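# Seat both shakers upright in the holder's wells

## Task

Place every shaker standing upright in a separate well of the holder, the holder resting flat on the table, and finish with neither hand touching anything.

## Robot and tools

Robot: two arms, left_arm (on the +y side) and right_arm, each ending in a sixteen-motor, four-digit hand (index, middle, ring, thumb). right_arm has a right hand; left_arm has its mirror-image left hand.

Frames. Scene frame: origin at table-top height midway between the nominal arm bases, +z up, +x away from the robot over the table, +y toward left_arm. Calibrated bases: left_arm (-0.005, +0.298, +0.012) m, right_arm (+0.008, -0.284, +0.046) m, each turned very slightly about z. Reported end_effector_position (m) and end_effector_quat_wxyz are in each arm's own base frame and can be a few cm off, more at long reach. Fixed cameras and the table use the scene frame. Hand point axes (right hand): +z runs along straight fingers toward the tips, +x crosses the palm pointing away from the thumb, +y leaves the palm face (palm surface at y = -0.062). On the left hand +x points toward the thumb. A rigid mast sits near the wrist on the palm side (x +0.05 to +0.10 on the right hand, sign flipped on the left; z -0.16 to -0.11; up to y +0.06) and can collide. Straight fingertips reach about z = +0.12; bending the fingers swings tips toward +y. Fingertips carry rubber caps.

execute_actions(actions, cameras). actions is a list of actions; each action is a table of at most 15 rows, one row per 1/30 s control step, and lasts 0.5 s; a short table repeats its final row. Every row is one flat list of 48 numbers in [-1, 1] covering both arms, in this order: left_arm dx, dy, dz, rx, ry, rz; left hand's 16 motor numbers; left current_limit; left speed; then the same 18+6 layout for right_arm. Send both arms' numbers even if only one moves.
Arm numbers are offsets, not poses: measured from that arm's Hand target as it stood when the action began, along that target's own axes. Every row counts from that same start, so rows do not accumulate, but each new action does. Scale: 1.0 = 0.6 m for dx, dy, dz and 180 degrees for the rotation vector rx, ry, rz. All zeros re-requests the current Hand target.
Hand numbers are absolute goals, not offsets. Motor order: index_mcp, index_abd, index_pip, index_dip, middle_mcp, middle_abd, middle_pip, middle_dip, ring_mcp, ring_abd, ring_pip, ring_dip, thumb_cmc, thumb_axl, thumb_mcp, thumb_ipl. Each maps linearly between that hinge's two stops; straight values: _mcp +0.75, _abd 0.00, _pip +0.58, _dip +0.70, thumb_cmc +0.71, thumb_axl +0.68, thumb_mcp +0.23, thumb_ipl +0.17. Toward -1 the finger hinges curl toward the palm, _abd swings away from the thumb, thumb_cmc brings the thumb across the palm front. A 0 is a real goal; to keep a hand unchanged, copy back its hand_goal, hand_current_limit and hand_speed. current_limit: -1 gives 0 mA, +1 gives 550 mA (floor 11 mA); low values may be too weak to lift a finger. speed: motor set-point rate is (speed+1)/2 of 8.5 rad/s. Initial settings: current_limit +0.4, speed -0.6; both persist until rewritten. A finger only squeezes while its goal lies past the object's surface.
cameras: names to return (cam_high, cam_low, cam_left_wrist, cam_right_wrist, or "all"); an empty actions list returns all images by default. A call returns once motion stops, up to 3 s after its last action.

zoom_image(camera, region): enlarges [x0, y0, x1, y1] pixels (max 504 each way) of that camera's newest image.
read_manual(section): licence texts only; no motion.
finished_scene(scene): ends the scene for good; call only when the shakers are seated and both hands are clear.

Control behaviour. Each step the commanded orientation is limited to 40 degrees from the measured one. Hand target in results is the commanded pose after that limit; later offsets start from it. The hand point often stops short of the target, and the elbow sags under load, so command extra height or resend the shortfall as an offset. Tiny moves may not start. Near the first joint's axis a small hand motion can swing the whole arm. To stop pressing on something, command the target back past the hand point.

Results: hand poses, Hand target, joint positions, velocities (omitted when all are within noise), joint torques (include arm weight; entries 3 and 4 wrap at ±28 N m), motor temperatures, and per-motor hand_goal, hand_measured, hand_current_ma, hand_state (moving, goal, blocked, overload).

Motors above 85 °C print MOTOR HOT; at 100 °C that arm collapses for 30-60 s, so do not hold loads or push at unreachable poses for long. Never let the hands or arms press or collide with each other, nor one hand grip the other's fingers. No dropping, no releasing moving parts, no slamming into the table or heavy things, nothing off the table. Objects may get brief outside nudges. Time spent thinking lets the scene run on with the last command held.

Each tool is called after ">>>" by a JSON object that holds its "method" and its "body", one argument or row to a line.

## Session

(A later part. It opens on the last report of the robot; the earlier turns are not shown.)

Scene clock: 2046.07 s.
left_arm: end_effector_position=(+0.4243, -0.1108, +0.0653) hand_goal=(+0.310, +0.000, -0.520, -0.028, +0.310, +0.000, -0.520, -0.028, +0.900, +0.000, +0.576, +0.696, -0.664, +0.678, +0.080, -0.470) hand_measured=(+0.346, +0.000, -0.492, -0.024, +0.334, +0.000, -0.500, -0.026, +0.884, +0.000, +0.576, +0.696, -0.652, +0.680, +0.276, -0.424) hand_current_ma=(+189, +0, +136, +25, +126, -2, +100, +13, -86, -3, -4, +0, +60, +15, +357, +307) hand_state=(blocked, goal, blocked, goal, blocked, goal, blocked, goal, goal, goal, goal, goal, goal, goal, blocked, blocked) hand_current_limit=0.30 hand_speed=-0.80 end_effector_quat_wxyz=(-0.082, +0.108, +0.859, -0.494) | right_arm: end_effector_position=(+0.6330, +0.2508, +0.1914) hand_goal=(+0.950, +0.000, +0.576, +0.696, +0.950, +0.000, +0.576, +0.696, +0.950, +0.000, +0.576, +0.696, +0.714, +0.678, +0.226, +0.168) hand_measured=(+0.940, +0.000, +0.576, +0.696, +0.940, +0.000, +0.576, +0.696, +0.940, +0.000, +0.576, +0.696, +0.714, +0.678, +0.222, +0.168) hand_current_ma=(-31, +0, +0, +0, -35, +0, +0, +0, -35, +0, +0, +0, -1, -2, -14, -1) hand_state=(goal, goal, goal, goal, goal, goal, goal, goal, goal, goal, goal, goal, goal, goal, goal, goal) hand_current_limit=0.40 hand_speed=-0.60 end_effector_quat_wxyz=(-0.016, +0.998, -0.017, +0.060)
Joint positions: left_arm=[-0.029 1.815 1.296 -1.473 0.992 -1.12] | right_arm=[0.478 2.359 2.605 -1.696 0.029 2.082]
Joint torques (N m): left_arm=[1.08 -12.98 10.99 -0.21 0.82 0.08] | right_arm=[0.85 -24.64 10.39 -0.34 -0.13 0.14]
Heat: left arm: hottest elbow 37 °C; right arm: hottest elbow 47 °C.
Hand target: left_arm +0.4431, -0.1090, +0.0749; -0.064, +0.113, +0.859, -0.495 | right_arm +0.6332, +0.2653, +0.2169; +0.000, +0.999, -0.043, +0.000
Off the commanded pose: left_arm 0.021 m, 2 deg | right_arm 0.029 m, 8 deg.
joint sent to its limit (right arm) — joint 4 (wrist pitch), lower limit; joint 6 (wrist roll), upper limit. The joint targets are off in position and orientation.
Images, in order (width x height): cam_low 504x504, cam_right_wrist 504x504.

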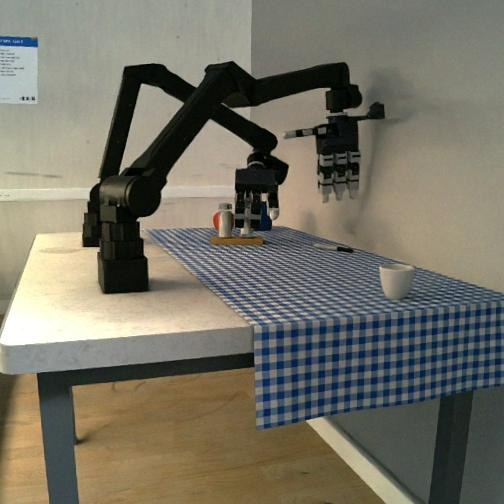

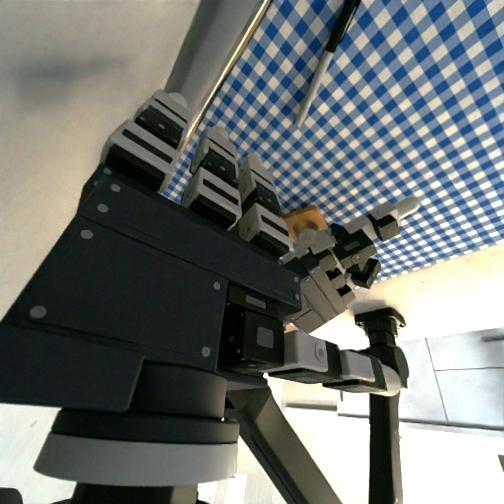

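>>> {"method": "execute_actions", "body": {
  "actions": [
    [[-0.0193,-0.0017,-0.007,0,0,0,0.31,0,-0.52,-0.029,0.31,0,-0.52,-0.029,0.9,0,0.576,0.696,-0.665,0.678,0.08,-0.47,0.3,-0.8,0,0,0,0,0,0,0.95,0,0.576,0.696,0.95,0,0.576,0.696,0.95,0,0.576,0.696,0.714,0.678,0.226,0.168,0.4,-0.6]]
  ],
  "cameras": ["cam_low","cam_right_wrist"]
}}

>>> {"method": "zoom_image", "body": {
  "camera": "cam_right_wrist",
  "region": [285, 210, 325, 255]
}}

>>> {"method": "zoom_image", "body": {
  "camera": "cam_low",
  "region": [230, 205, 270, 250]
}}

Scene clock: 2061.47 s.
left_arm: end_effector_position=(+0.4354, -0.1071, +0.0606) hand_goal=(+0.310, +0.000, -0.520, -0.028, +0.310, +0.000, -0.520, -0.028, +0.900, +0.000, +0.576, +0.696, -0.664, +0.678, +0.080, -0.470) hand_measured=(+0.344, +0.000, -0.502, -0.026, +0.334, +0.000, -0.498, -0.024, +0.884, +0.000, +0.576, +0.696, -0.654, +0.680, +0.276, -0.424) hand_current_ma=(+183, +0, +91, +8, +123, -2, +110, +23, -86, -3, -4, +0, +52, +15, +358, +307) hand_state=(blocked, goal, goal, goal, blocked, goal, blocked, goal, goal, goal, goal, goal, goal, goal, blocked, blocked) hand_current_limit=0.30 hand_speed=-0.80 end_effector_quat_wxyz=(-0.080, +0.104, +0.860, -0.494) | right_arm: end_effector_position=(+0.6330, +0.2508, +0.1914) hand_goal=(+0.950, +0.000, +0.576, +0.696, +0.950, +0.000, +0.576, +0.696, +0.950, +0.000, +0.576, +0.696, +0.714, +0.678, +0.226, +0.168) hand_measured=(+0.940, +0.000, +0.576, +0.696, +0.940, +0.000, +0.576, +0.696, +0.940, +0.000, +0.576, +0.696, +0.714, +0.678, +0.222, +0.168) hand_current_ma=(-31, +0, +0, +0, -35, +0, +0, +0, -35, +0, +0, +0, -1, -2, -14, -1) hand_state=(goal, goal, goal, goal, goal, goal, goal, goal, goal, goal, goal, goal, goal, goal, goal, goal) hand_current_limit=0.40 hand_speed=-0.60 end_effector_quat_wxyz=(-0.016, +0.998, -0.017, +0.060)
Joint positions: left_arm=[-0.02 1.844 1.325 -1.473 0.992 -1.12] | right_arm=[0.478 2.359 2.605 -1.696 0.029 2.082]
Joint torques (N m): left_arm=[0.85 -13.63 12.19 -1.09 0.81 0.09] | right_arm=[0.85 -24.64 10.39 -0.35 -0.13 0.14]
Heat: left arm: hottest elbow 37 °C; right arm: hottest elbow 47 °C.
Hand target: left_arm +0.4551, -0.1090, +0.0779; -0.064, +0.113, +0.859, -0.495 | right_arm +0.6332, +0.2653, +0.2169; +0.000, +0.999, -0.043, +0.000
Off the commanded pose: left_arm 0.026 m, 2 deg | right_arm 0.029 m, 8 deg.
joint sent to its limit (right arm) — joint 4 (wrist pitch), lower limit; joint 6 (wrist roll), upper limit. The joint targets are off in position and orientation.
Images, in order (width x height): cam_low 504x504, cam_right_wrist 504x504.

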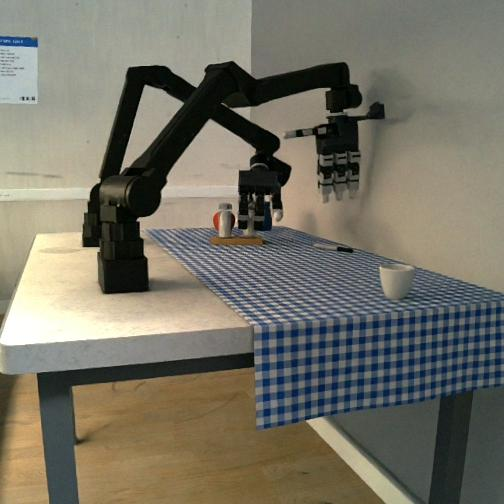

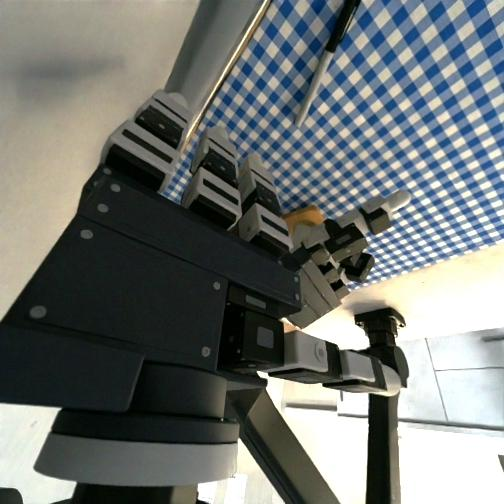

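Scaled by 11.200 from the camera's 504x504 image, which has a finer 720x720 frame.

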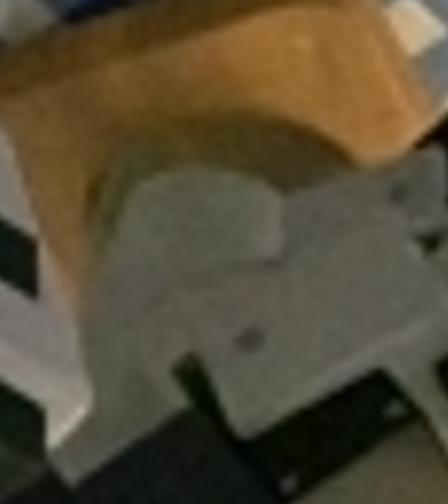

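Scaled by 11.200 from the camera's 504x504 image, which has a finer 720x720 frame.

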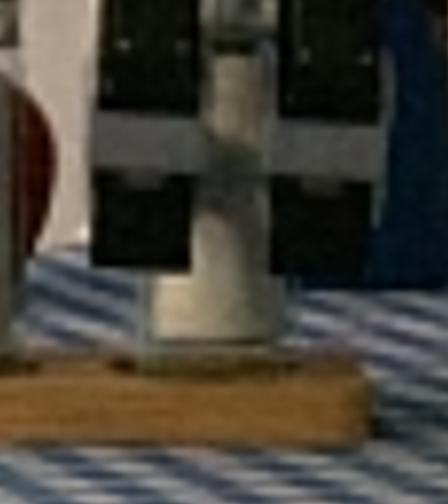

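>>> {"method": "execute_actions", "body": {
  "actions": [
    [[0.01,-0.0083,0.0043,0,0,0,0.31,0,-0.52,-0.029,0.31,0,-0.52,-0.029,0.9,0,0.576,0.696,-0.665,0.678,0.08,-0.47,0.3,-0.8,0,0,0,0,0,0,0.95,0,0.576,0.696,0.95,0,0.576,0.696,0.95,0,0.576,0.696,0.714,0.678,0.226,0.168,0.4,-0.6]]
  ],
  "cameras": ["cam_low","cam_right_wrist"]
}}

>>> {"method": "zoom_image", "body": {
  "camera": "cam_right_wrist",
  "region": [285, 210, 325, 255]
}}

>>> {"method": "zoom_image", "body": {
  "camera": "cam_low",
  "region": [230, 205, 270, 250]
}}

Scene clock: 2085.33 s.
left_arm: end_effector_position=(+0.4354, -0.1071, +0.0606) hand_goal=(+0.310, +0.000, -0.520, -0.028, +0.310, +0.000, -0.520, -0.028, +0.900, +0.000, +0.576, +0.696, -0.664, +0.678, +0.080, -0.470) hand_measured=(+0.344, +0.000, -0.502, -0.026, +0.334, +0.000, -0.498, -0.024, +0.884, +0.000, +0.576, +0.696, -0.654, +0.680, +0.276, -0.424) hand_current_ma=(+183, +0, +91, +8, +123, -2, +110, +23, -86, -3, -4, +0, +52, +15, +358, +307) hand_state=(blocked, goal, goal, goal, blocked, goal, blocked, goal, goal, goal, goal, goal, goal, goal, blocked, blocked) hand_current_limit=0.30 hand_speed=-0.80 end_effector_quat_wxyz=(-0.080, +0.104, +0.860, -0.494) | right_arm: end_effector_position=(+0.6330, +0.2508, +0.1914) hand_goal=(+0.950, +0.000, +0.576, +0.696, +0.950, +0.000, +0.576, +0.696, +0.950, +0.000, +0.576, +0.696, +0.714, +0.678, +0.226, +0.168) hand_measured=(+0.940, +0.000, +0.576, +0.696, +0.940, +0.000, +0.576, +0.696, +0.940, +0.000, +0.576, +0.696, +0.714, +0.678, +0.222, +0.168) hand_current_ma=(-31, +0, +0, +0, -35, +0, +0, +0, -35, +0, +0, +0, -1, -2, -14, -1) hand_state=(goal, goal, goal, goal, goal, goal, goal, goal, goal, goal, goal, goal, goal, goal, goal, goal) hand_current_limit=0.40 hand_speed=-0.60 end_effector_quat_wxyz=(-0.016, +0.998, -0.017, +0.060)
Joint positions: left_arm=[-0.02 1.844 1.325 -1.473 0.992 -1.12] | right_arm=[0.478 2.359 2.605 -1.696 0.029 2.082]
Joint torques (N m): left_arm=[0.44 -14.97 10.52 -0.69 0.95 -0.02] | right_arm=[0.79 -24.7 10.37 -0.35 -0.13 0.13]
Heat: left arm: hottest elbow 39 °C; right arm: hottest elbow 47 °C.
Hand target: left_arm +0.4481, -0.1120, +0.0809; -0.064, +0.113, +0.859, -0.495 | right_arm +0.6332, +0.2653, +0.2169; +0.000, +0.999, -0.043, +0.000
Off the commanded pose: left_arm 0.024 m, 2 deg | right_arm 0.029 m, 8 deg.
joint sent to its limit (right arm) — joint 4 (wrist pitch), lower limit; joint 6 (wrist roll), upper limit. The joint targets are off in position and orientation.
Images, in order (width x height): cam_low 504x504, cam_right_wrist 504x504.

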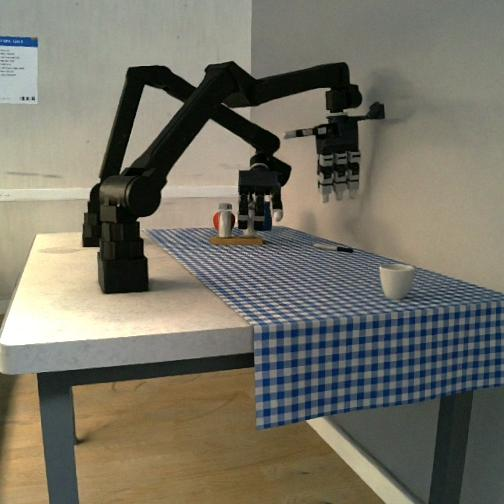

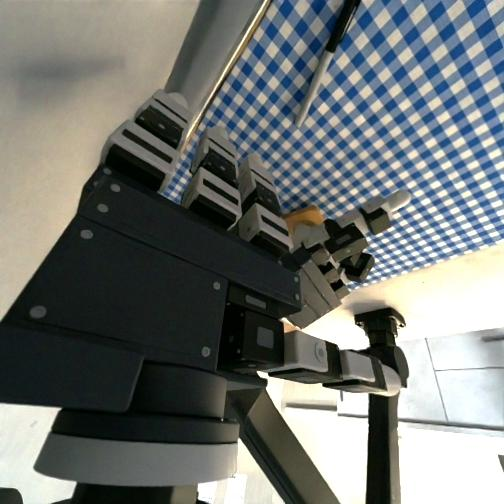

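Scaled by 11.200 from the camera's 504x504 image, which has a finer 720x720 frame.

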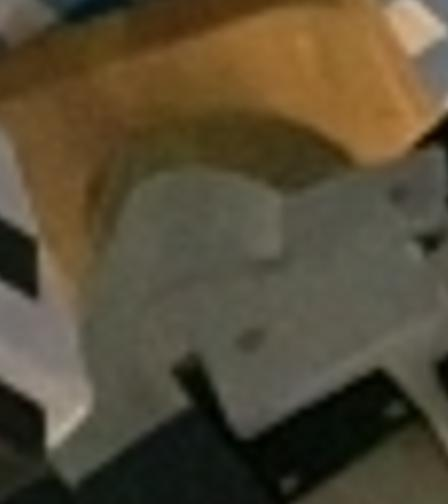

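Scaled by 11.200 from the camera's 504x504 image, which has a finer 720x720 frame.

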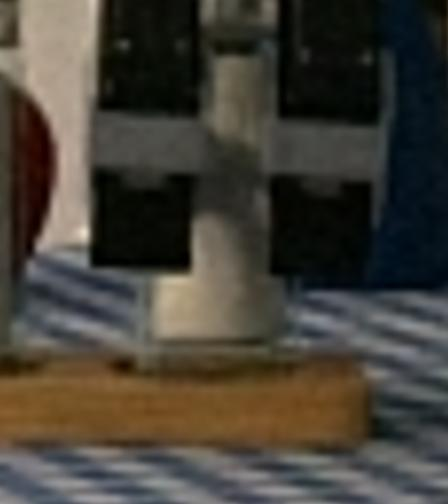

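>>> {"method": "execute_actions", "body": {
  "actions": [
    [[0.009,-0.0073,0.003,0,0,0,0.31,0,-0.52,-0.029,0.31,0,-0.52,-0.029,0.9,0,0.576,0.696,-0.665,0.678,0.08,-0.47,0.3,-0.8,0,0,0,0,0,0,0.95,0,0.576,0.696,0.95,0,0.576,0.696,0.95,0,0.576,0.696,0.714,0.678,0.226,0.168,0.4,-0.6]]
  ],
  "cameras": ["cam_low","cam_right_wrist"]
}}

>>> {"method": "zoom_image", "body": {
  "camera": "cam_right_wrist",
  "region": [285, 210, 325, 255]
}}

>>> {"method": "zoom_image", "body": {
  "camera": "cam_low",
  "region": [230, 205, 270, 250]
}}

Scene clock: 2092.43 s.
left_arm: end_effector_position=(+0.4354, -0.1071, +0.0606) hand_goal=(+0.310, +0.000, -0.520, -0.028, +0.310, +0.000, -0.520, -0.028, +0.900, +0.000, +0.576, +0.696, -0.664, +0.678, +0.080, -0.470) hand_measured=(+0.344, +0.000, -0.502, -0.026, +0.334, +0.000, -0.498, -0.024, +0.884, +0.000, +0.576, +0.696, -0.654, +0.680, +0.276, -0.424) hand_current_ma=(+183, +0, +91, +8, +123, -2, +110, +23, -86, -3, -4, +0, +52, +15, +358, +307) hand_state=(blocked, goal, goal, goal, blocked, goal, blocked, goal, goal, goal, goal, goal, goal, goal, blocked, blocked) hand_current_limit=0.30 hand_speed=-0.80 end_effector_quat_wxyz=(-0.080, +0.104, +0.860, -0.494) | right_arm: end_effector_position=(+0.6330, +0.2508, +0.1914) hand_goal=(+0.950, +0.000, +0.576, +0.696, +0.950, +0.000, +0.576, +0.696, +0.950, +0.000, +0.576, +0.696, +0.714, +0.678, +0.226, +0.168) hand_measured=(+0.940, +0.000, +0.576, +0.696, +0.940, +0.000, +0.576, +0.696, +0.940, +0.000, +0.576, +0.696, +0.714, +0.678, +0.222, +0.168) hand_current_ma=(-31, +0, +0, +0, -35, +0, +0, +0, -35, +0, +0, +0, -1, -2, -14, -1) hand_state=(goal, goal, goal, goal, goal, goal, goal, goal, goal, goal, goal, goal, goal, goal, goal, goal) hand_current_limit=0.40 hand_speed=-0.60 end_effector_quat_wxyz=(-0.016, +0.998, -0.017, +0.060)
Joint positions: left_arm=[-0.02 1.844 1.325 -1.473 0.992 -1.12] | right_arm=[0.478 2.359 2.605 -1.696 0.029 2.082]
Joint torques (N m): left_arm=[-0.44 -16.26 8.73 -0.46 1.03 -0.08] | right_arm=[0.85 -24.64 10.37 -0.34 -0.13 0.14]
Heat: left arm: hottest elbow 39 °C; right arm: hottest elbow 47 °C.
Hand target: left_arm +0.4419, -0.1143, +0.0838; -0.064, +0.113, +0.859, -0.495 | right_arm +0.6332, +0.2653, +0.2169; +0.000, +0.999, -0.043, +0.000
Off the commanded pose: left_arm 0.025 m, 2 deg | right_arm 0.029 m, 8 deg.
joint sent to its limit (right arm) — joint 4 (wrist pitch), lower limit; joint 6 (wrist roll), upper limit. The joint targets are off in position and orientation.
Images, in order (width x height): cam_low 504x504, cam_right_wrist 504x504.

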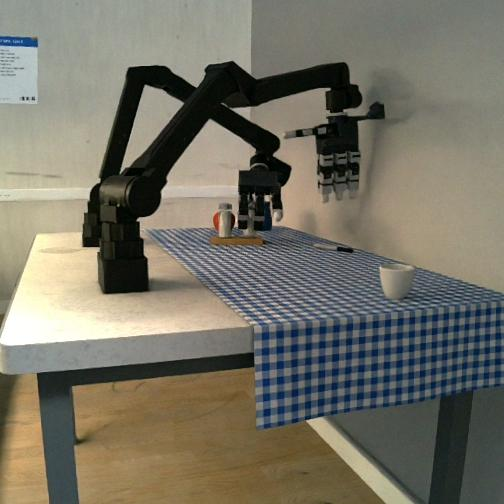

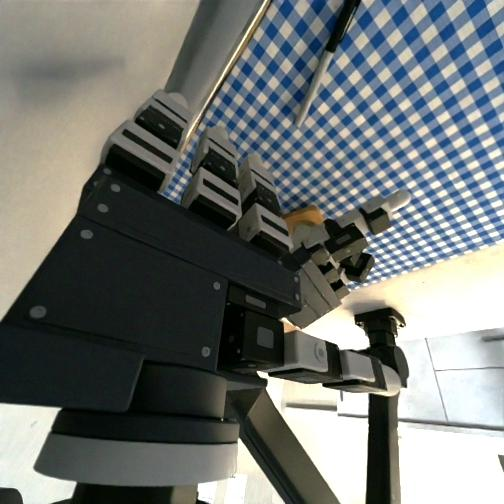

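Scaled by 11.200 from the camera's 504x504 image, which has a finer 720x720 frame.

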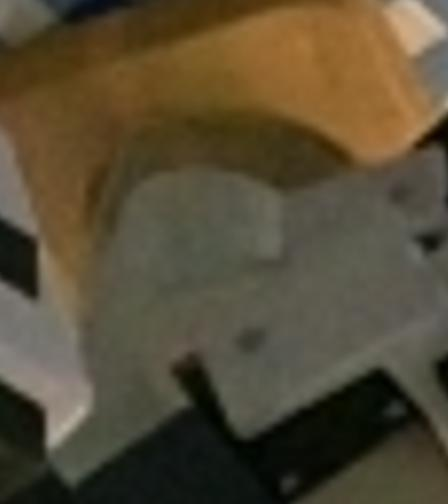

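Scaled by 11.200 from the camera's 504x504 image, which has a finer 720x720 frame.

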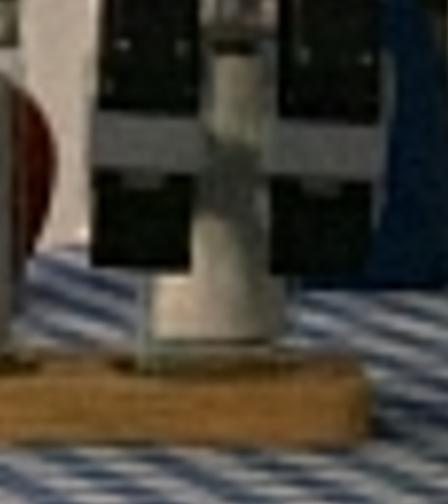

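>>> {"method": "execute_actions", "body": {
  "actions": [
    [[0,-0.0289,-0.0167,0,0,0,0.31,0,-0.52,-0.029,0.31,0,-0.52,-0.029,0.9,0,0.576,0.696,-0.665,0.678,0.08,-0.47,0.3,-0.8,0,0,0,0,0,0,0.95,0,0.576,0.696,0.95,0,0.576,0.696,0.95,0,0.576,0.696,0.714,0.678,0.226,0.168,0.4,-0.6]]
  ],
  "cameras": ["cam_low","cam_right_wrist"]
}}

>>> {"method": "zoom_image", "body": {
  "camera": "cam_right_wrist",
  "region": [285, 210, 325, 255]
}}

>>> {"method": "zoom_image", "body": {
  "camera": "cam_low",
  "region": [230, 205, 270, 250]
}}

Scene clock: 2104.77 s.
left_arm: end_effector_position=(+0.4298, -0.1116, +0.0723) hand_goal=(+0.310, +0.000, -0.520, -0.028, +0.310, +0.000, -0.520, -0.028, +0.900, +0.000, +0.576, +0.696, -0.664, +0.678, +0.080, -0.470) hand_measured=(+0.344, +0.000, -0.500, -0.026, +0.334, +0.000, -0.498, -0.024, +0.884, +0.000, +0.576, +0.696, -0.654, +0.680, +0.276, -0.424) hand_current_ma=(+183, +0, +95, +11, +123, -2, +110, +23, -86, -3, -4, +0, +52, +15, +358, +307) hand_state=(blocked, goal, goal, goal, blocked, goal, blocked, goal, goal, goal, goal, goal, goal, goal, blocked, blocked) hand_current_limit=0.30 hand_speed=-0.80 end_effector_quat_wxyz=(-0.084, +0.107, +0.859, -0.494) | right_arm: end_effector_position=(+0.6330, +0.2508, +0.1914) hand_goal=(+0.950, +0.000, +0.576, +0.696, +0.950, +0.000, +0.576, +0.696, +0.950, +0.000, +0.576, +0.696, +0.714, +0.678, +0.226, +0.168) hand_measured=(+0.940, +0.000, +0.576, +0.696, +0.940, +0.000, +0.576, +0.696, +0.940, +0.000, +0.576, +0.696, +0.714, +0.678, +0.222, +0.168) hand_current_ma=(-31, +0, +0, +0, -35, +0, +0, +0, -35, +0, +0, +0, -1, -2, -14, -1) hand_state=(goal, goal, goal, goal, goal, goal, goal, goal, goal, goal, goal, goal, goal, goal, goal, goal) hand_current_limit=0.40 hand_speed=-0.60 end_effector_quat_wxyz=(-0.016, +0.998, -0.017, +0.060)
Joint positions: left_arm=[-0.03 1.821 1.325 -1.499 0.992 -1.12] | right_arm=[0.478 2.359 2.605 -1.696 0.029 2.082]
Joint torques (N m): left_arm=[-0.21 -16.73 10.93 -1.37 1.03 -0.08] | right_arm=[0.85 -24.64 10.39 -0.34 -0.13 0.14]
Heat: left arm: hottest elbow 39 °C; right arm: hottest elbow 47 °C.
Hand target: left_arm +0.4418, -0.1143, +0.1038; -0.064, +0.113, +0.859, -0.495 | right_arm +0.6332, +0.2653, +0.2169; +0.000, +0.999, -0.043, +0.000
Off the commanded pose: left_arm 0.034 m, 2 deg | right_arm 0.029 m, 8 deg.
joint sent to its limit (right arm) — joint 4 (wrist pitch), lower limit; joint 6 (wrist roll), upper limit. The joint targets are off in position and orientation.
Images, in order (width x height): cam_low 504x504, cam_right_wrist 504x504.

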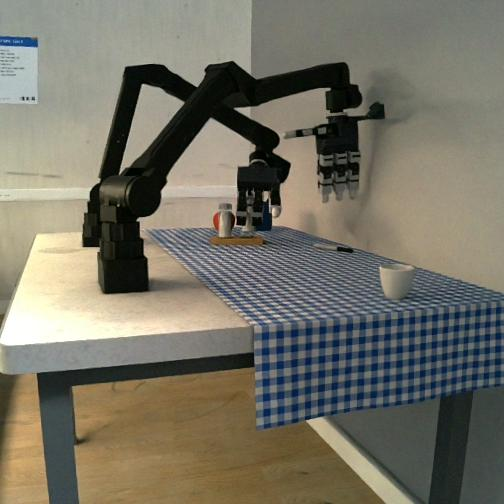

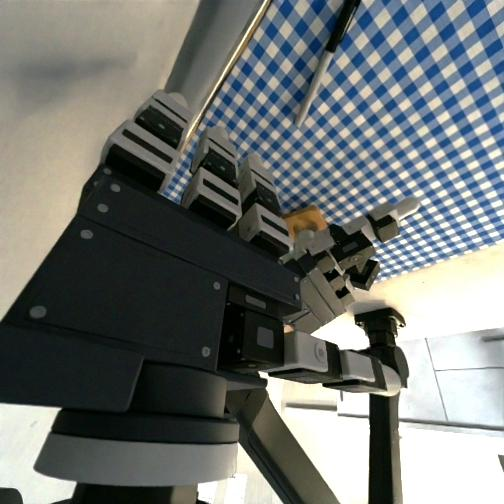

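Scaled by 11.200 from the camera's 504x504 image, which has a finer 720x720 frame.

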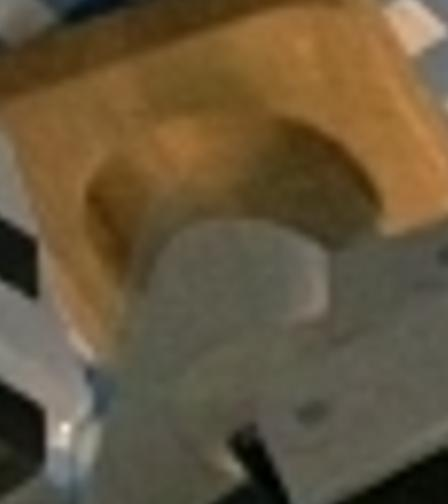

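Scaled by 11.200 from the camera's 504x504 image, which has a finer 720x720 frame.

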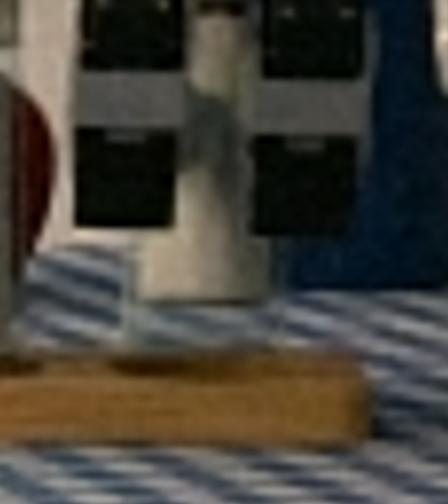

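>>> {"method": "execute_actions", "body": {
  "actions": [],
  "cameras": ["cam_low","cam_right_wrist"]
}}

>>> {"method": "zoom_image", "body": {
  "camera": "cam_low",
  "region": [230, 205, 270, 250]
}}

>>> {"method": "zoom_image", "body": {
  "camera": "cam_right_wrist",
  "region": [285, 210, 325, 255]
}}

Scene clock: 2131.10 s.
left_arm: end_effector_position=(+0.4296, -0.1123, +0.0723) hand_goal=(+0.310, +0.000, -0.520, -0.028, +0.310, +0.000, -0.520, -0.028, +0.900, +0.000, +0.576, +0.696, -0.664, +0.678, +0.080, -0.470) hand_measured=(+0.344, +0.000, -0.500, -0.026, +0.334, +0.000, -0.498, -0.024, +0.884, +0.000, +0.576, +0.696, -0.654, +0.680, +0.276, -0.424) hand_current_ma=(+183, +0, +95, +11, +123, -2, +110, +23, -86, -3, -4, +0, +52, +15, +358, +307) hand_state=(blocked, goal, goal, goal, blocked, goal, blocked, goal, goal, goal, goal, goal, goal, goal, blocked, blocked) hand_current_limit=0.30 hand_speed=-0.80 end_effector_quat_wxyz=(-0.084, +0.108, +0.859, -0.494) | right_arm: end_effector_position=(+0.6330, +0.2508, +0.1914) hand_goal=(+0.950, +0.000, +0.576, +0.696, +0.950, +0.000, +0.576, +0.696, +0.950, +0.000, +0.576, +0.696, +0.714, +0.678, +0.226, +0.168) hand_measured=(+0.940, +0.000, +0.576, +0.696, +0.940, +0.000, +0.576, +0.696, +0.940, +0.000, +0.576, +0.696, +0.714, +0.678, +0.222, +0.168) hand_current_ma=(-31, +0, +0, +0, -35, +0, +0, +0, -35, +0, +0, +0, -1, -2, -14, -1) hand_state=(goal, goal, goal, goal, goal, goal, goal, goal, goal, goal, goal, goal, goal, goal, goal, goal) hand_current_limit=0.40 hand_speed=-0.60 end_effector_quat_wxyz=(-0.016, +0.998, -0.017, +0.060)
Joint positions: left_arm=[-0.032 1.821 1.325 -1.499 0.992 -1.12] | right_arm=[0.478 2.359 2.605 -1.696 0.029 2.082]
Joint velocities: within noise
Joint torques (N m): left_arm=[-0.09 -16.38 11 -1.39 1.04 -0.08] | right_arm=[0.85 -24.64 10.39 -0.34 -0.13 0.14]
Motor temperatures (°C): left_arm=[27 34 39 30 31 27] | right_arm=[26 42 47 27 27 28]
Heat: left arm: hottest elbow 39 °C; right arm: hottest elbow 47 °C.
Hand target: left_arm +0.4418, -0.1143, +0.1038; -0.064, +0.113, +0.859, -0.495 | right_arm +0.6332, +0.2653, +0.2169; +0.000, +0.999, -0.043, +0.000
Off the commanded pose: left_arm 0.034 m, 2 deg | right_arm 0.029 m, 8 deg.
Images, in order (width x height): cam_low 504x504, cam_right_wrist 504x504.

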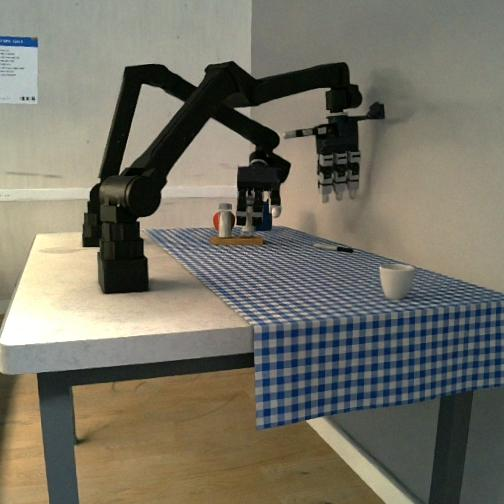

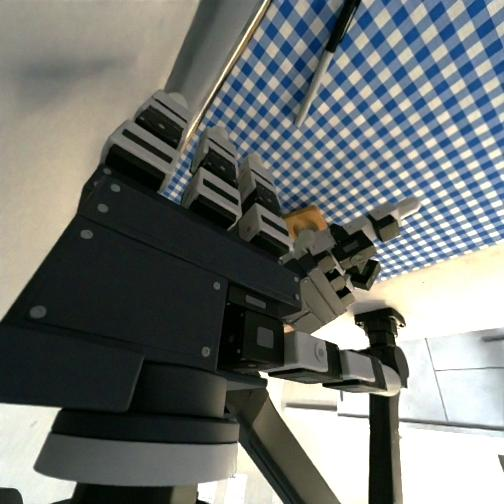

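Scaled by 11.200 from the camera's 504x504 image, which has a finer 720x720 frame.

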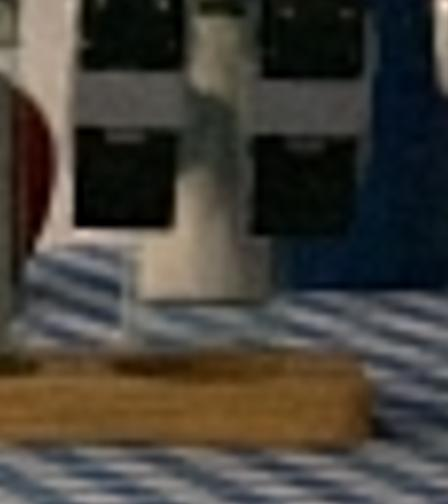

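Scaled by 11.200 from the camera's 504x504 image, which has a finer 720x720 frame.

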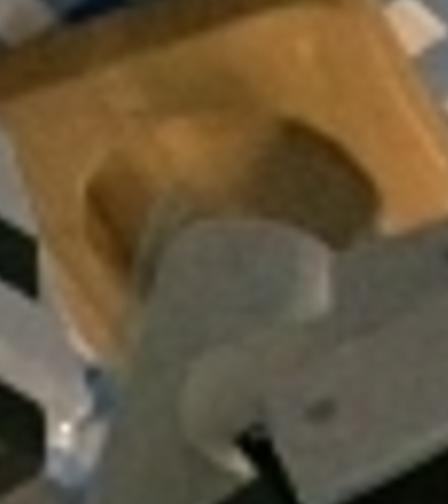

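>>> {"method": "execute_actions", "body": {
  "actions": [
    [[0.0072,0.0262,0.0213,0,0,0,0.31,0,-0.52,-0.029,0.31,0,-0.52,-0.029,0.9,0,0.576,0.696,-0.665,0.678,0.08,-0.47,0.3,-0.8,0,0,0,0,0,0,0.95,0,0.576,0.696,0.95,0,0.576,0.696,0.95,0,0.576,0.696,0.714,0.678,0.226,0.168,0.4,-0.6]]
  ],
  "cameras": ["cam_low","cam_right_wrist"]
}}

>>> {"method": "zoom_image", "body": {
  "camera": "cam_low",
  "region": [230, 205, 270, 250]
}}

>>> {"method": "zoom_image", "body": {
  "camera": "cam_right_wrist",
  "region": [285, 210, 325, 255]
}}

Scene clock: 2152.80 s.
left_arm: end_effector_position=(+0.4302, -0.1123, +0.0672) hand_goal=(+0.310, +0.000, -0.520, -0.028, +0.310, +0.000, -0.520, -0.028, +0.900, +0.000, +0.576, +0.696, -0.664, +0.678, +0.080, -0.470) hand_measured=(+0.344, +0.000, -0.500, -0.026, +0.334, +0.000, -0.498, -0.024, +0.884, +0.000, +0.576, +0.696, -0.654, +0.680, +0.276, -0.424) hand_current_ma=(+183, +0, +95, +11, +123, -2, +110, +23, -86, -3, -4, +0, +52, +15, +358, +307) hand_state=(blocked, goal, goal, goal, blocked, goal, blocked, goal, goal, goal, goal, goal, goal, goal, blocked, blocked) hand_current_limit=0.30 hand_speed=-0.80 end_effector_quat_wxyz=(-0.079, +0.111, +0.859, -0.493) | right_arm: end_effector_position=(+0.6330, +0.2508, +0.1914) hand_goal=(+0.950, +0.000, +0.576, +0.696, +0.950, +0.000, +0.576, +0.696, +0.950, +0.000, +0.576, +0.696, +0.714, +0.678, +0.226, +0.168) hand_measured=(+0.940, +0.000, +0.576, +0.696, +0.940, +0.000, +0.576, +0.696, +0.940, +0.000, +0.576, +0.696, +0.714, +0.678, +0.222, +0.168) hand_current_ma=(-31, +0, +0, +0, -35, +0, +0, +0, -35, +0, +0, +0, -1, -2, -14, -1) hand_state=(goal, goal, goal, goal, goal, goal, goal, goal, goal, goal, goal, goal, goal, goal, goal, goal) hand_current_limit=0.40 hand_speed=-0.60 end_effector_quat_wxyz=(-0.016, +0.998, -0.017, +0.060)
Joint positions: left_arm=[-0.032 1.821 1.313 -1.475 0.992 -1.12] | right_arm=[0.478 2.359 2.605 -1.696 0.029 2.082]
Joint torques (N m): left_arm=[-0.62 -15.62 8.51 0.21 1.08 -0.12] | right_arm=[0.79 -24.64 10.37 -0.35 -0.13 0.14]
Heat: left arm: hottest elbow 39 °C; right arm: hottest elbow 47 °C.
Hand target: left_arm +0.4369, -0.1162, +0.0838; -0.064, +0.113, +0.859, -0.495 | right_arm +0.6332, +0.2653, +0.2169; +0.000, +0.999, -0.043, +0.000
Off the commanded pose: left_arm 0.018 m, 2 deg | right_arm 0.029 m, 8 deg.
joint sent to its limit (right arm) — joint 4 (wrist pitch), lower limit; joint 6 (wrist roll), upper limit. The joint targets are off in position and orientation.
Images, in order (width x height): cam_low 504x504, cam_right_wrist 504x504.

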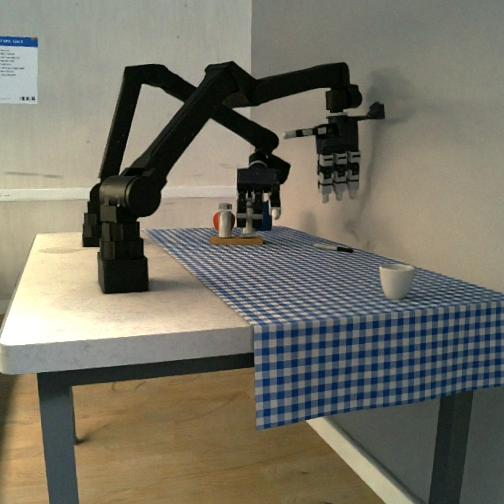

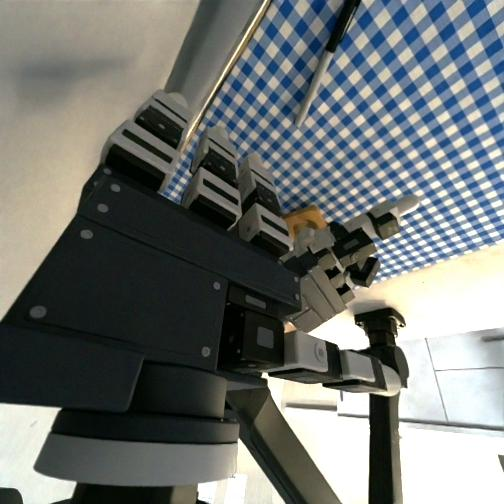

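Scaled by 11.200 from the camera's 504x504 image, which has a finer 720x720 frame.

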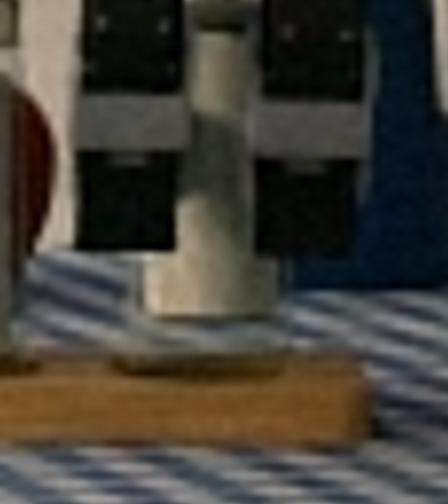

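Scaled by 11.200 from the camera's 504x504 image, which has a finer 720x720 frame.

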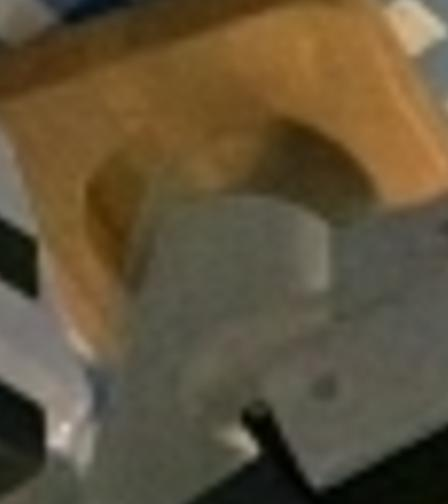

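>>> {"method": "execute_actions", "body": {
  "actions": [
    [[0,0.0173,0.0100,0,0,0,0.31,0,-0.52,-0.029,0.31,0,-0.52,-0.029,0.9,0,0.576,0.696,-0.665,0.678,0.08,-0.47,0.3,-0.8,0,0,0,0,0,0,0.95,0,0.576,0.696,0.95,0,0.576,0.696,0.95,0,0.576,0.696,0.714,0.678,0.226,0.168,0.4,-0.6]]
  ],
  "cameras": ["cam_low","cam_right_wrist"]
}}

>>> {"method": "zoom_image", "body": {
  "camera": "cam_low",
  "region": [230, 205, 270, 250]
}}

>>> {"method": "zoom_image", "body": {
  "camera": "cam_right_wrist",
  "region": [285, 210, 325, 255]
}}

Scene clock: 2169.13 s.
left_arm: end_effector_position=(+0.4318, -0.1083, +0.0614) hand_goal=(+0.310, +0.000, -0.520, -0.028, +0.310, +0.000, -0.520, -0.028, +0.900, +0.000, +0.576, +0.696, -0.664, +0.678, +0.080, -0.470) hand_measured=(+0.344, +0.000, -0.502, -0.026, +0.334, +0.000, -0.500, -0.024, +0.884, +0.000, +0.576, +0.696, -0.654, +0.680, +0.276, -0.424) hand_current_ma=(+183, +0, +89, +7, +123, -2, +96, +20, -86, -3, -4, +0, +53, +15, +358, +307) hand_state=(blocked, goal, goal, goal, blocked, goal, goal, goal, goal, goal, goal, goal, goal, goal, blocked, blocked) hand_current_limit=0.30 hand_speed=-0.80 end_effector_quat_wxyz=(-0.071, +0.110, +0.860, -0.493) | right_arm: end_effector_position=(+0.6330, +0.2508, +0.1914) hand_goal=(+0.950, +0.000, +0.576, +0.696, +0.950, +0.000, +0.576, +0.696, +0.950, +0.000, +0.576, +0.696, +0.714, +0.678, +0.226, +0.168) hand_measured=(+0.940, +0.000, +0.576, +0.696, +0.940, +0.000, +0.576, +0.696, +0.940, +0.000, +0.576, +0.696, +0.714, +0.678, +0.222, +0.168) hand_current_ma=(-31, +0, +0, +0, -35, +0, +0, +0, -35, +0, +0, +0, -1, -2, -14, -1) hand_state=(goal, goal, goal, goal, goal, goal, goal, goal, goal, goal, goal, goal, goal, goal, goal, goal) hand_current_limit=0.40 hand_speed=-0.60 end_effector_quat_wxyz=(-0.016, +0.998, -0.017, +0.060)
Joint positions: left_arm=[-0.023 1.821 1.299 -1.446 0.992 -1.123] | right_arm=[0.478 2.359 2.605 -1.696 0.029 2.082]
Joint torques (N m): left_arm=[-0.21 -14.68 8.4 0.24 1.08 -0.11] | right_arm=[0.85 -24.64 10.37 -0.35 -0.13 0.14]
Heat: left arm: hottest elbow 38 °C; right arm: hottest elbow 47 °C.
Hand target: left_arm +0.4369, -0.1162, +0.0718; -0.064, +0.113, +0.859, -0.495 | right_arm +0.6332, +0.2653, +0.2169; +0.000, +0.999, -0.043, +0.000
Off the commanded pose: left_arm 0.014 m, 1 deg | right_arm 0.029 m, 8 deg.
joint sent to its limit (right arm) — joint 4 (wrist pitch), lower limit; joint 6 (wrist roll), upper limit. The joint targets are off in position and orientation.
Images, in order (width x height): cam_low 504x504, cam_right_wrist 504x504.

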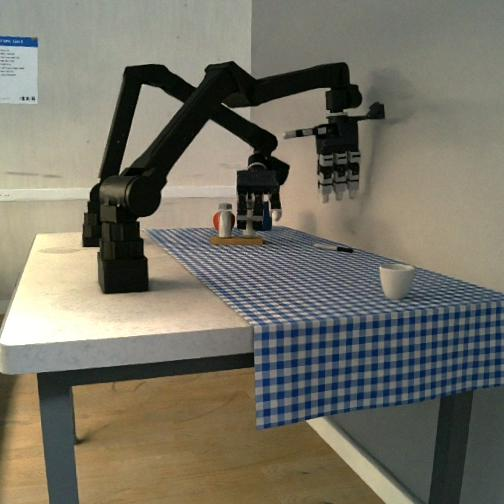

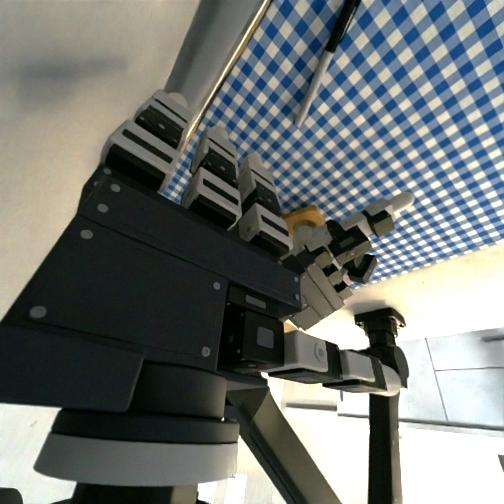

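Scaled by 11.200 from the camera's 504x504 image, which has a finer 720x720 frame.

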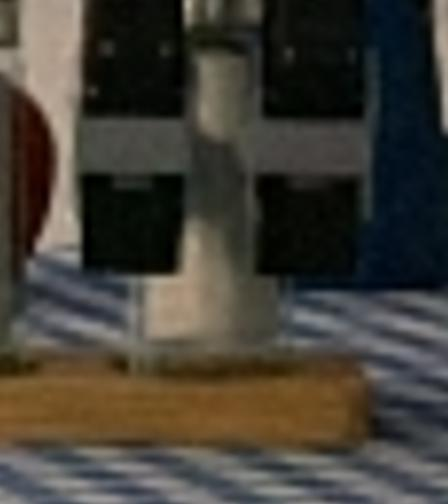

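Scaled by 11.200 from the camera's 504x504 image, which has a finer 720x720 frame.

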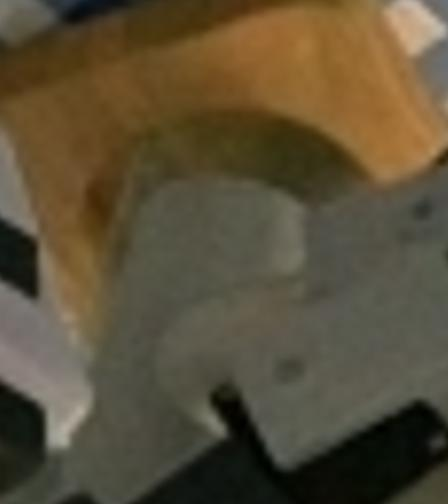

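>>> {"method": "execute_actions", "body": {
  "actions": [
    [[0,0.0087,0.0050,0,0,0,0.31,0,-0.52,-0.029,0.31,0,-0.52,-0.029,0.9,0,0.576,0.696,-0.665,0.678,0.08,-0.47,0.3,-0.8,0,0,0,0,0,0,0.95,0,0.576,0.696,0.95,0,0.576,0.696,0.95,0,0.576,0.696,0.714,0.678,0.226,0.168,0.4,-0.6]]
  ],
  "cameras": ["cam_low","cam_right_wrist"]
}}

>>> {"method": "zoom_image", "body": {
  "camera": "cam_low",
  "region": [230, 205, 270, 250]
}}

>>> {"method": "zoom_image", "body": {
  "camera": "cam_right_wrist",
  "region": [285, 210, 325, 255]
}}

Scene clock: 2199.57 s.
left_arm: end_effector_position=(+0.4326, -0.1083, +0.0599) hand_goal=(+0.310, +0.000, -0.520, -0.028, +0.310, +0.000, -0.520, -0.028, +0.900, +0.000, +0.576, +0.696, -0.664, +0.678, +0.080, -0.470) hand_measured=(+0.344, +0.000, -0.502, -0.028, +0.334, +0.000, -0.500, -0.024, +0.884, +0.000, +0.576, +0.696, -0.654, +0.680, +0.276, -0.424) hand_current_ma=(+183, +0, +85, -5, +123, -2, +98, +20, -86, -3, -4, +0, +53, +15, +358, +307) hand_state=(blocked, goal, goal, goal, blocked, goal, goal, goal, goal, goal, goal, goal, goal, goal, blocked, blocked) hand_current_limit=0.30 hand_speed=-0.80 end_effector_quat_wxyz=(-0.069, +0.108, +0.861, -0.492) | right_arm: end_effector_position=(+0.6330, +0.2508, +0.1914) hand_goal=(+0.950, +0.000, +0.576, +0.696, +0.950, +0.000, +0.576, +0.696, +0.950, +0.000, +0.576, +0.696, +0.714, +0.678, +0.226, +0.168) hand_measured=(+0.940, +0.000, +0.576, +0.696, +0.940, +0.000, +0.576, +0.696, +0.940, +0.000, +0.576, +0.696, +0.714, +0.678, +0.222, +0.168) hand_current_ma=(-31, +0, +0, +0, -35, +0, +0, +0, -35, +0, +0, +0, -1, -2, -14, -1) hand_state=(goal, goal, goal, goal, goal, goal, goal, goal, goal, goal, goal, goal, goal, goal, goal, goal) hand_current_limit=0.40 hand_speed=-0.60 end_effector_quat_wxyz=(-0.016, +0.998, -0.017, +0.060)
Joint positions: left_arm=[-0.023 1.821 1.296 -1.433 0.992 -1.132] | right_arm=[0.478 2.359 2.605 -1.696 0.029 2.082]
Joint torques (N m): left_arm=[-0.38 -13.74 8.23 0.27 1.08 -0.09] | right_arm=[0.85 -24.64 10.39 -0.35 -0.13 0.14]
Heat: left arm: hottest elbow 37 °C; right arm: hottest elbow 47 °C.
Hand target: left_arm +0.4369, -0.1162, +0.0658; -0.064, +0.113, +0.859, -0.495 | right_arm +0.6332, +0.2653, +0.2169; +0.000, +0.999, -0.043, +0.000
Off the commanded pose: left_arm 0.011 m, 1 deg | right_arm 0.029 m, 8 deg.
joint sent to its limit (right arm) — joint 4 (wrist pitch), lower limit; joint 6 (wrist roll), upper limit. The joint targets are off in position and orientation.
Images, in order (width x height): cam_low 504x504, cam_right_wrist 504x504.

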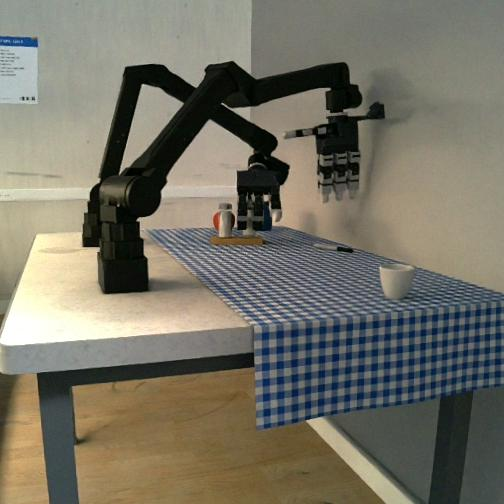

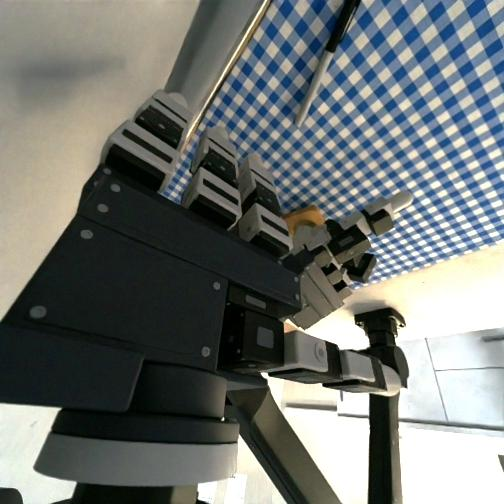

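Scaled by 11.200 from the camera's 504x504 image, which has a finer 720x720 frame.

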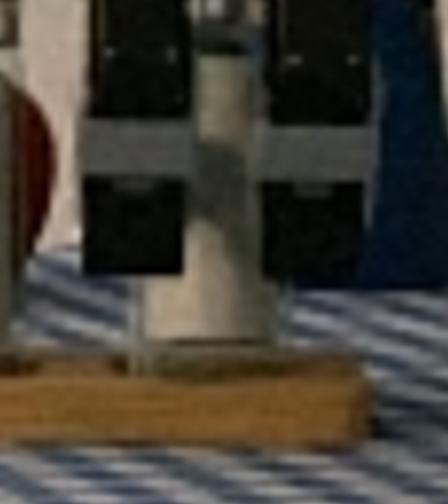

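Scaled by 11.200 from the camera's 504x504 image, which has a finer 720x720 frame.

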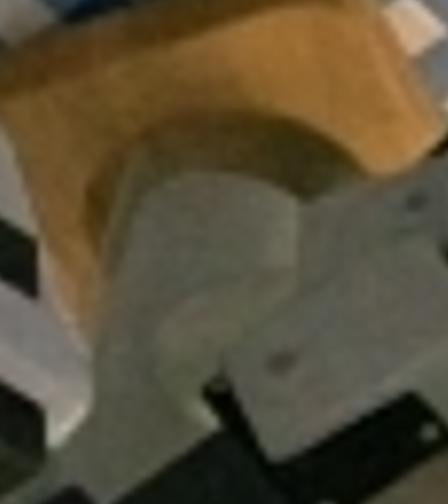

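>>> {"method": "zoom_image", "body": {
  "camera": "cam_right_wrist",
  "region": [288, 215, 322, 243]
}}

>>> {"method": "zoom_image", "body": {
  "camera": "cam_low",
  "region": [206, 225, 268, 247]
}}

Scaled by 14.824 from the camera's 504x504 image, which has a finer 720x720 frame.

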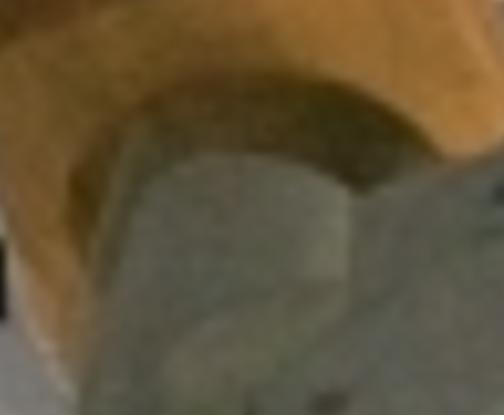

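Scaled by 8.129 from the camera's 504x504 image, which has a finer 720x720 frame.

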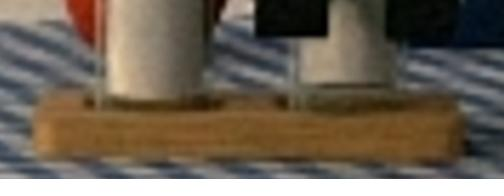

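>>> {"method": "execute_actions", "body": {
  "actions": [],
  "cameras": ["cam_high","cam_left_wrist"]
}}

>>> {"method": "zoom_image", "body": {
  "camera": "cam_high",
  "region": [180, 170, 330, 320]
}}

Scene clock: 2244.43 s.
left_arm: end_effector_position=(+0.4326, -0.1083, +0.0599) hand_goal=(+0.310, +0.000, -0.520, -0.028, +0.310, +0.000, -0.520, -0.028, +0.900, +0.000, +0.576, +0.696, -0.664, +0.678, +0.080, -0.470) hand_measured=(+0.344, +0.000, -0.502, -0.028, +0.334, +0.000, -0.500, -0.024, +0.884, +0.000, +0.576, +0.696, -0.654, +0.680, +0.276, -0.424) hand_current_ma=(+183, +0, +85, -5, +123, -2, +98, +20, -86, -3, -4, +0, +53, +15, +357, +307) hand_state=(blocked, goal, goal, goal, blocked, goal, goal, goal, goal, goal, goal, goal, goal, goal, blocked, blocked) hand_current_limit=0.30 hand_speed=-0.80 end_effector_quat_wxyz=(-0.069, +0.108, +0.861, -0.492) | right_arm: end_effector_position=(+0.6330, +0.2508, +0.1914) hand_goal=(+0.950, +0.000, +0.576, +0.696, +0.950, +0.000, +0.576, +0.696, +0.950, +0.000, +0.576, +0.696, +0.714, +0.678, +0.226, +0.168) hand_measured=(+0.940, +0.000, +0.576, +0.696, +0.940, +0.000, +0.576, +0.696, +0.940, +0.000, +0.576, +0.696, +0.714, +0.678, +0.222, +0.168) hand_current_ma=(-31, +0, +0, +0, -35, +0, +0, +0, -35, +0, +0, +0, -1, -2, -14, -1) hand_state=(goal, goal, goal, goal, goal, goal, goal, goal, goal, goal, goal, goal, goal, goal, goal, goal) hand_current_limit=0.40 hand_speed=-0.60 end_effector_quat_wxyz=(-0.016, +0.998, -0.017, +0.060)
Joint positions: left_arm=[-0.023 1.821 1.296 -1.433 0.992 -1.132] | right_arm=[0.478 2.359 2.605 -1.696 0.029 2.082]
Joint velocities: within noise
Joint torques (N m): left_arm=[-0.67 -13.68 8.13 0.27 1.07 -0.11] | right_arm=[0.79 -24.64 10.39 -0.34 -0.13 0.14]
Motor temperatures (°C): left_arm=[27 34 36 30 31 27] | right_arm=[26 43 47 27 27 28]
Heat: left arm: hottest elbow 36 °C; right arm: hottest elbow 47 °C.
Hand target: left_arm +0.4369, -0.1162, +0.0658; -0.064, +0.113, +0.859, -0.495 | right_arm +0.6332, +0.2653, +0.2169; +0.000, +0.999, -0.043, +0.000
Off the commanded pose: left_arm 0.011 m, 1 deg | right_arm 0.029 m, 8 deg.
Images, in order (width x height): cam_high 504x504, cam_left_wrist 504x504.

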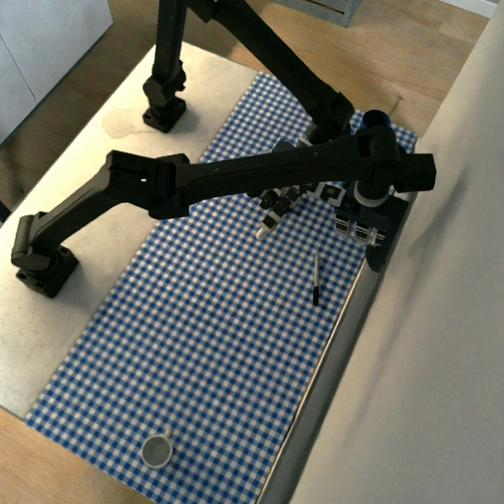

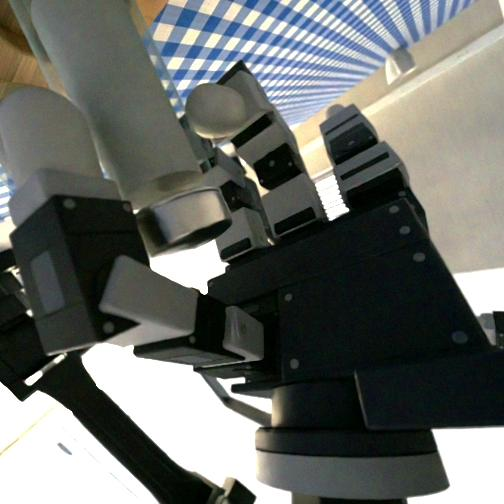

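Scaled by 3.360 from the camera's 504x504 image, which has a finer 720x720 frame.

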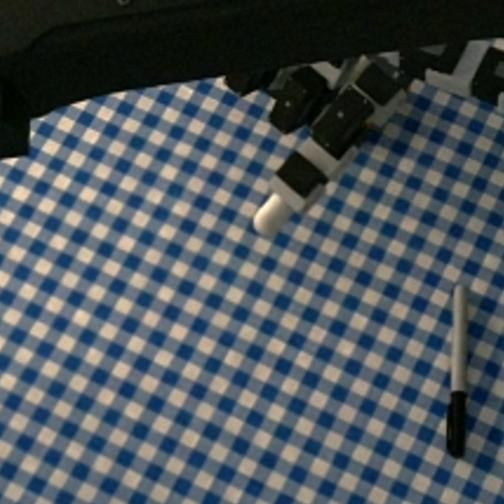

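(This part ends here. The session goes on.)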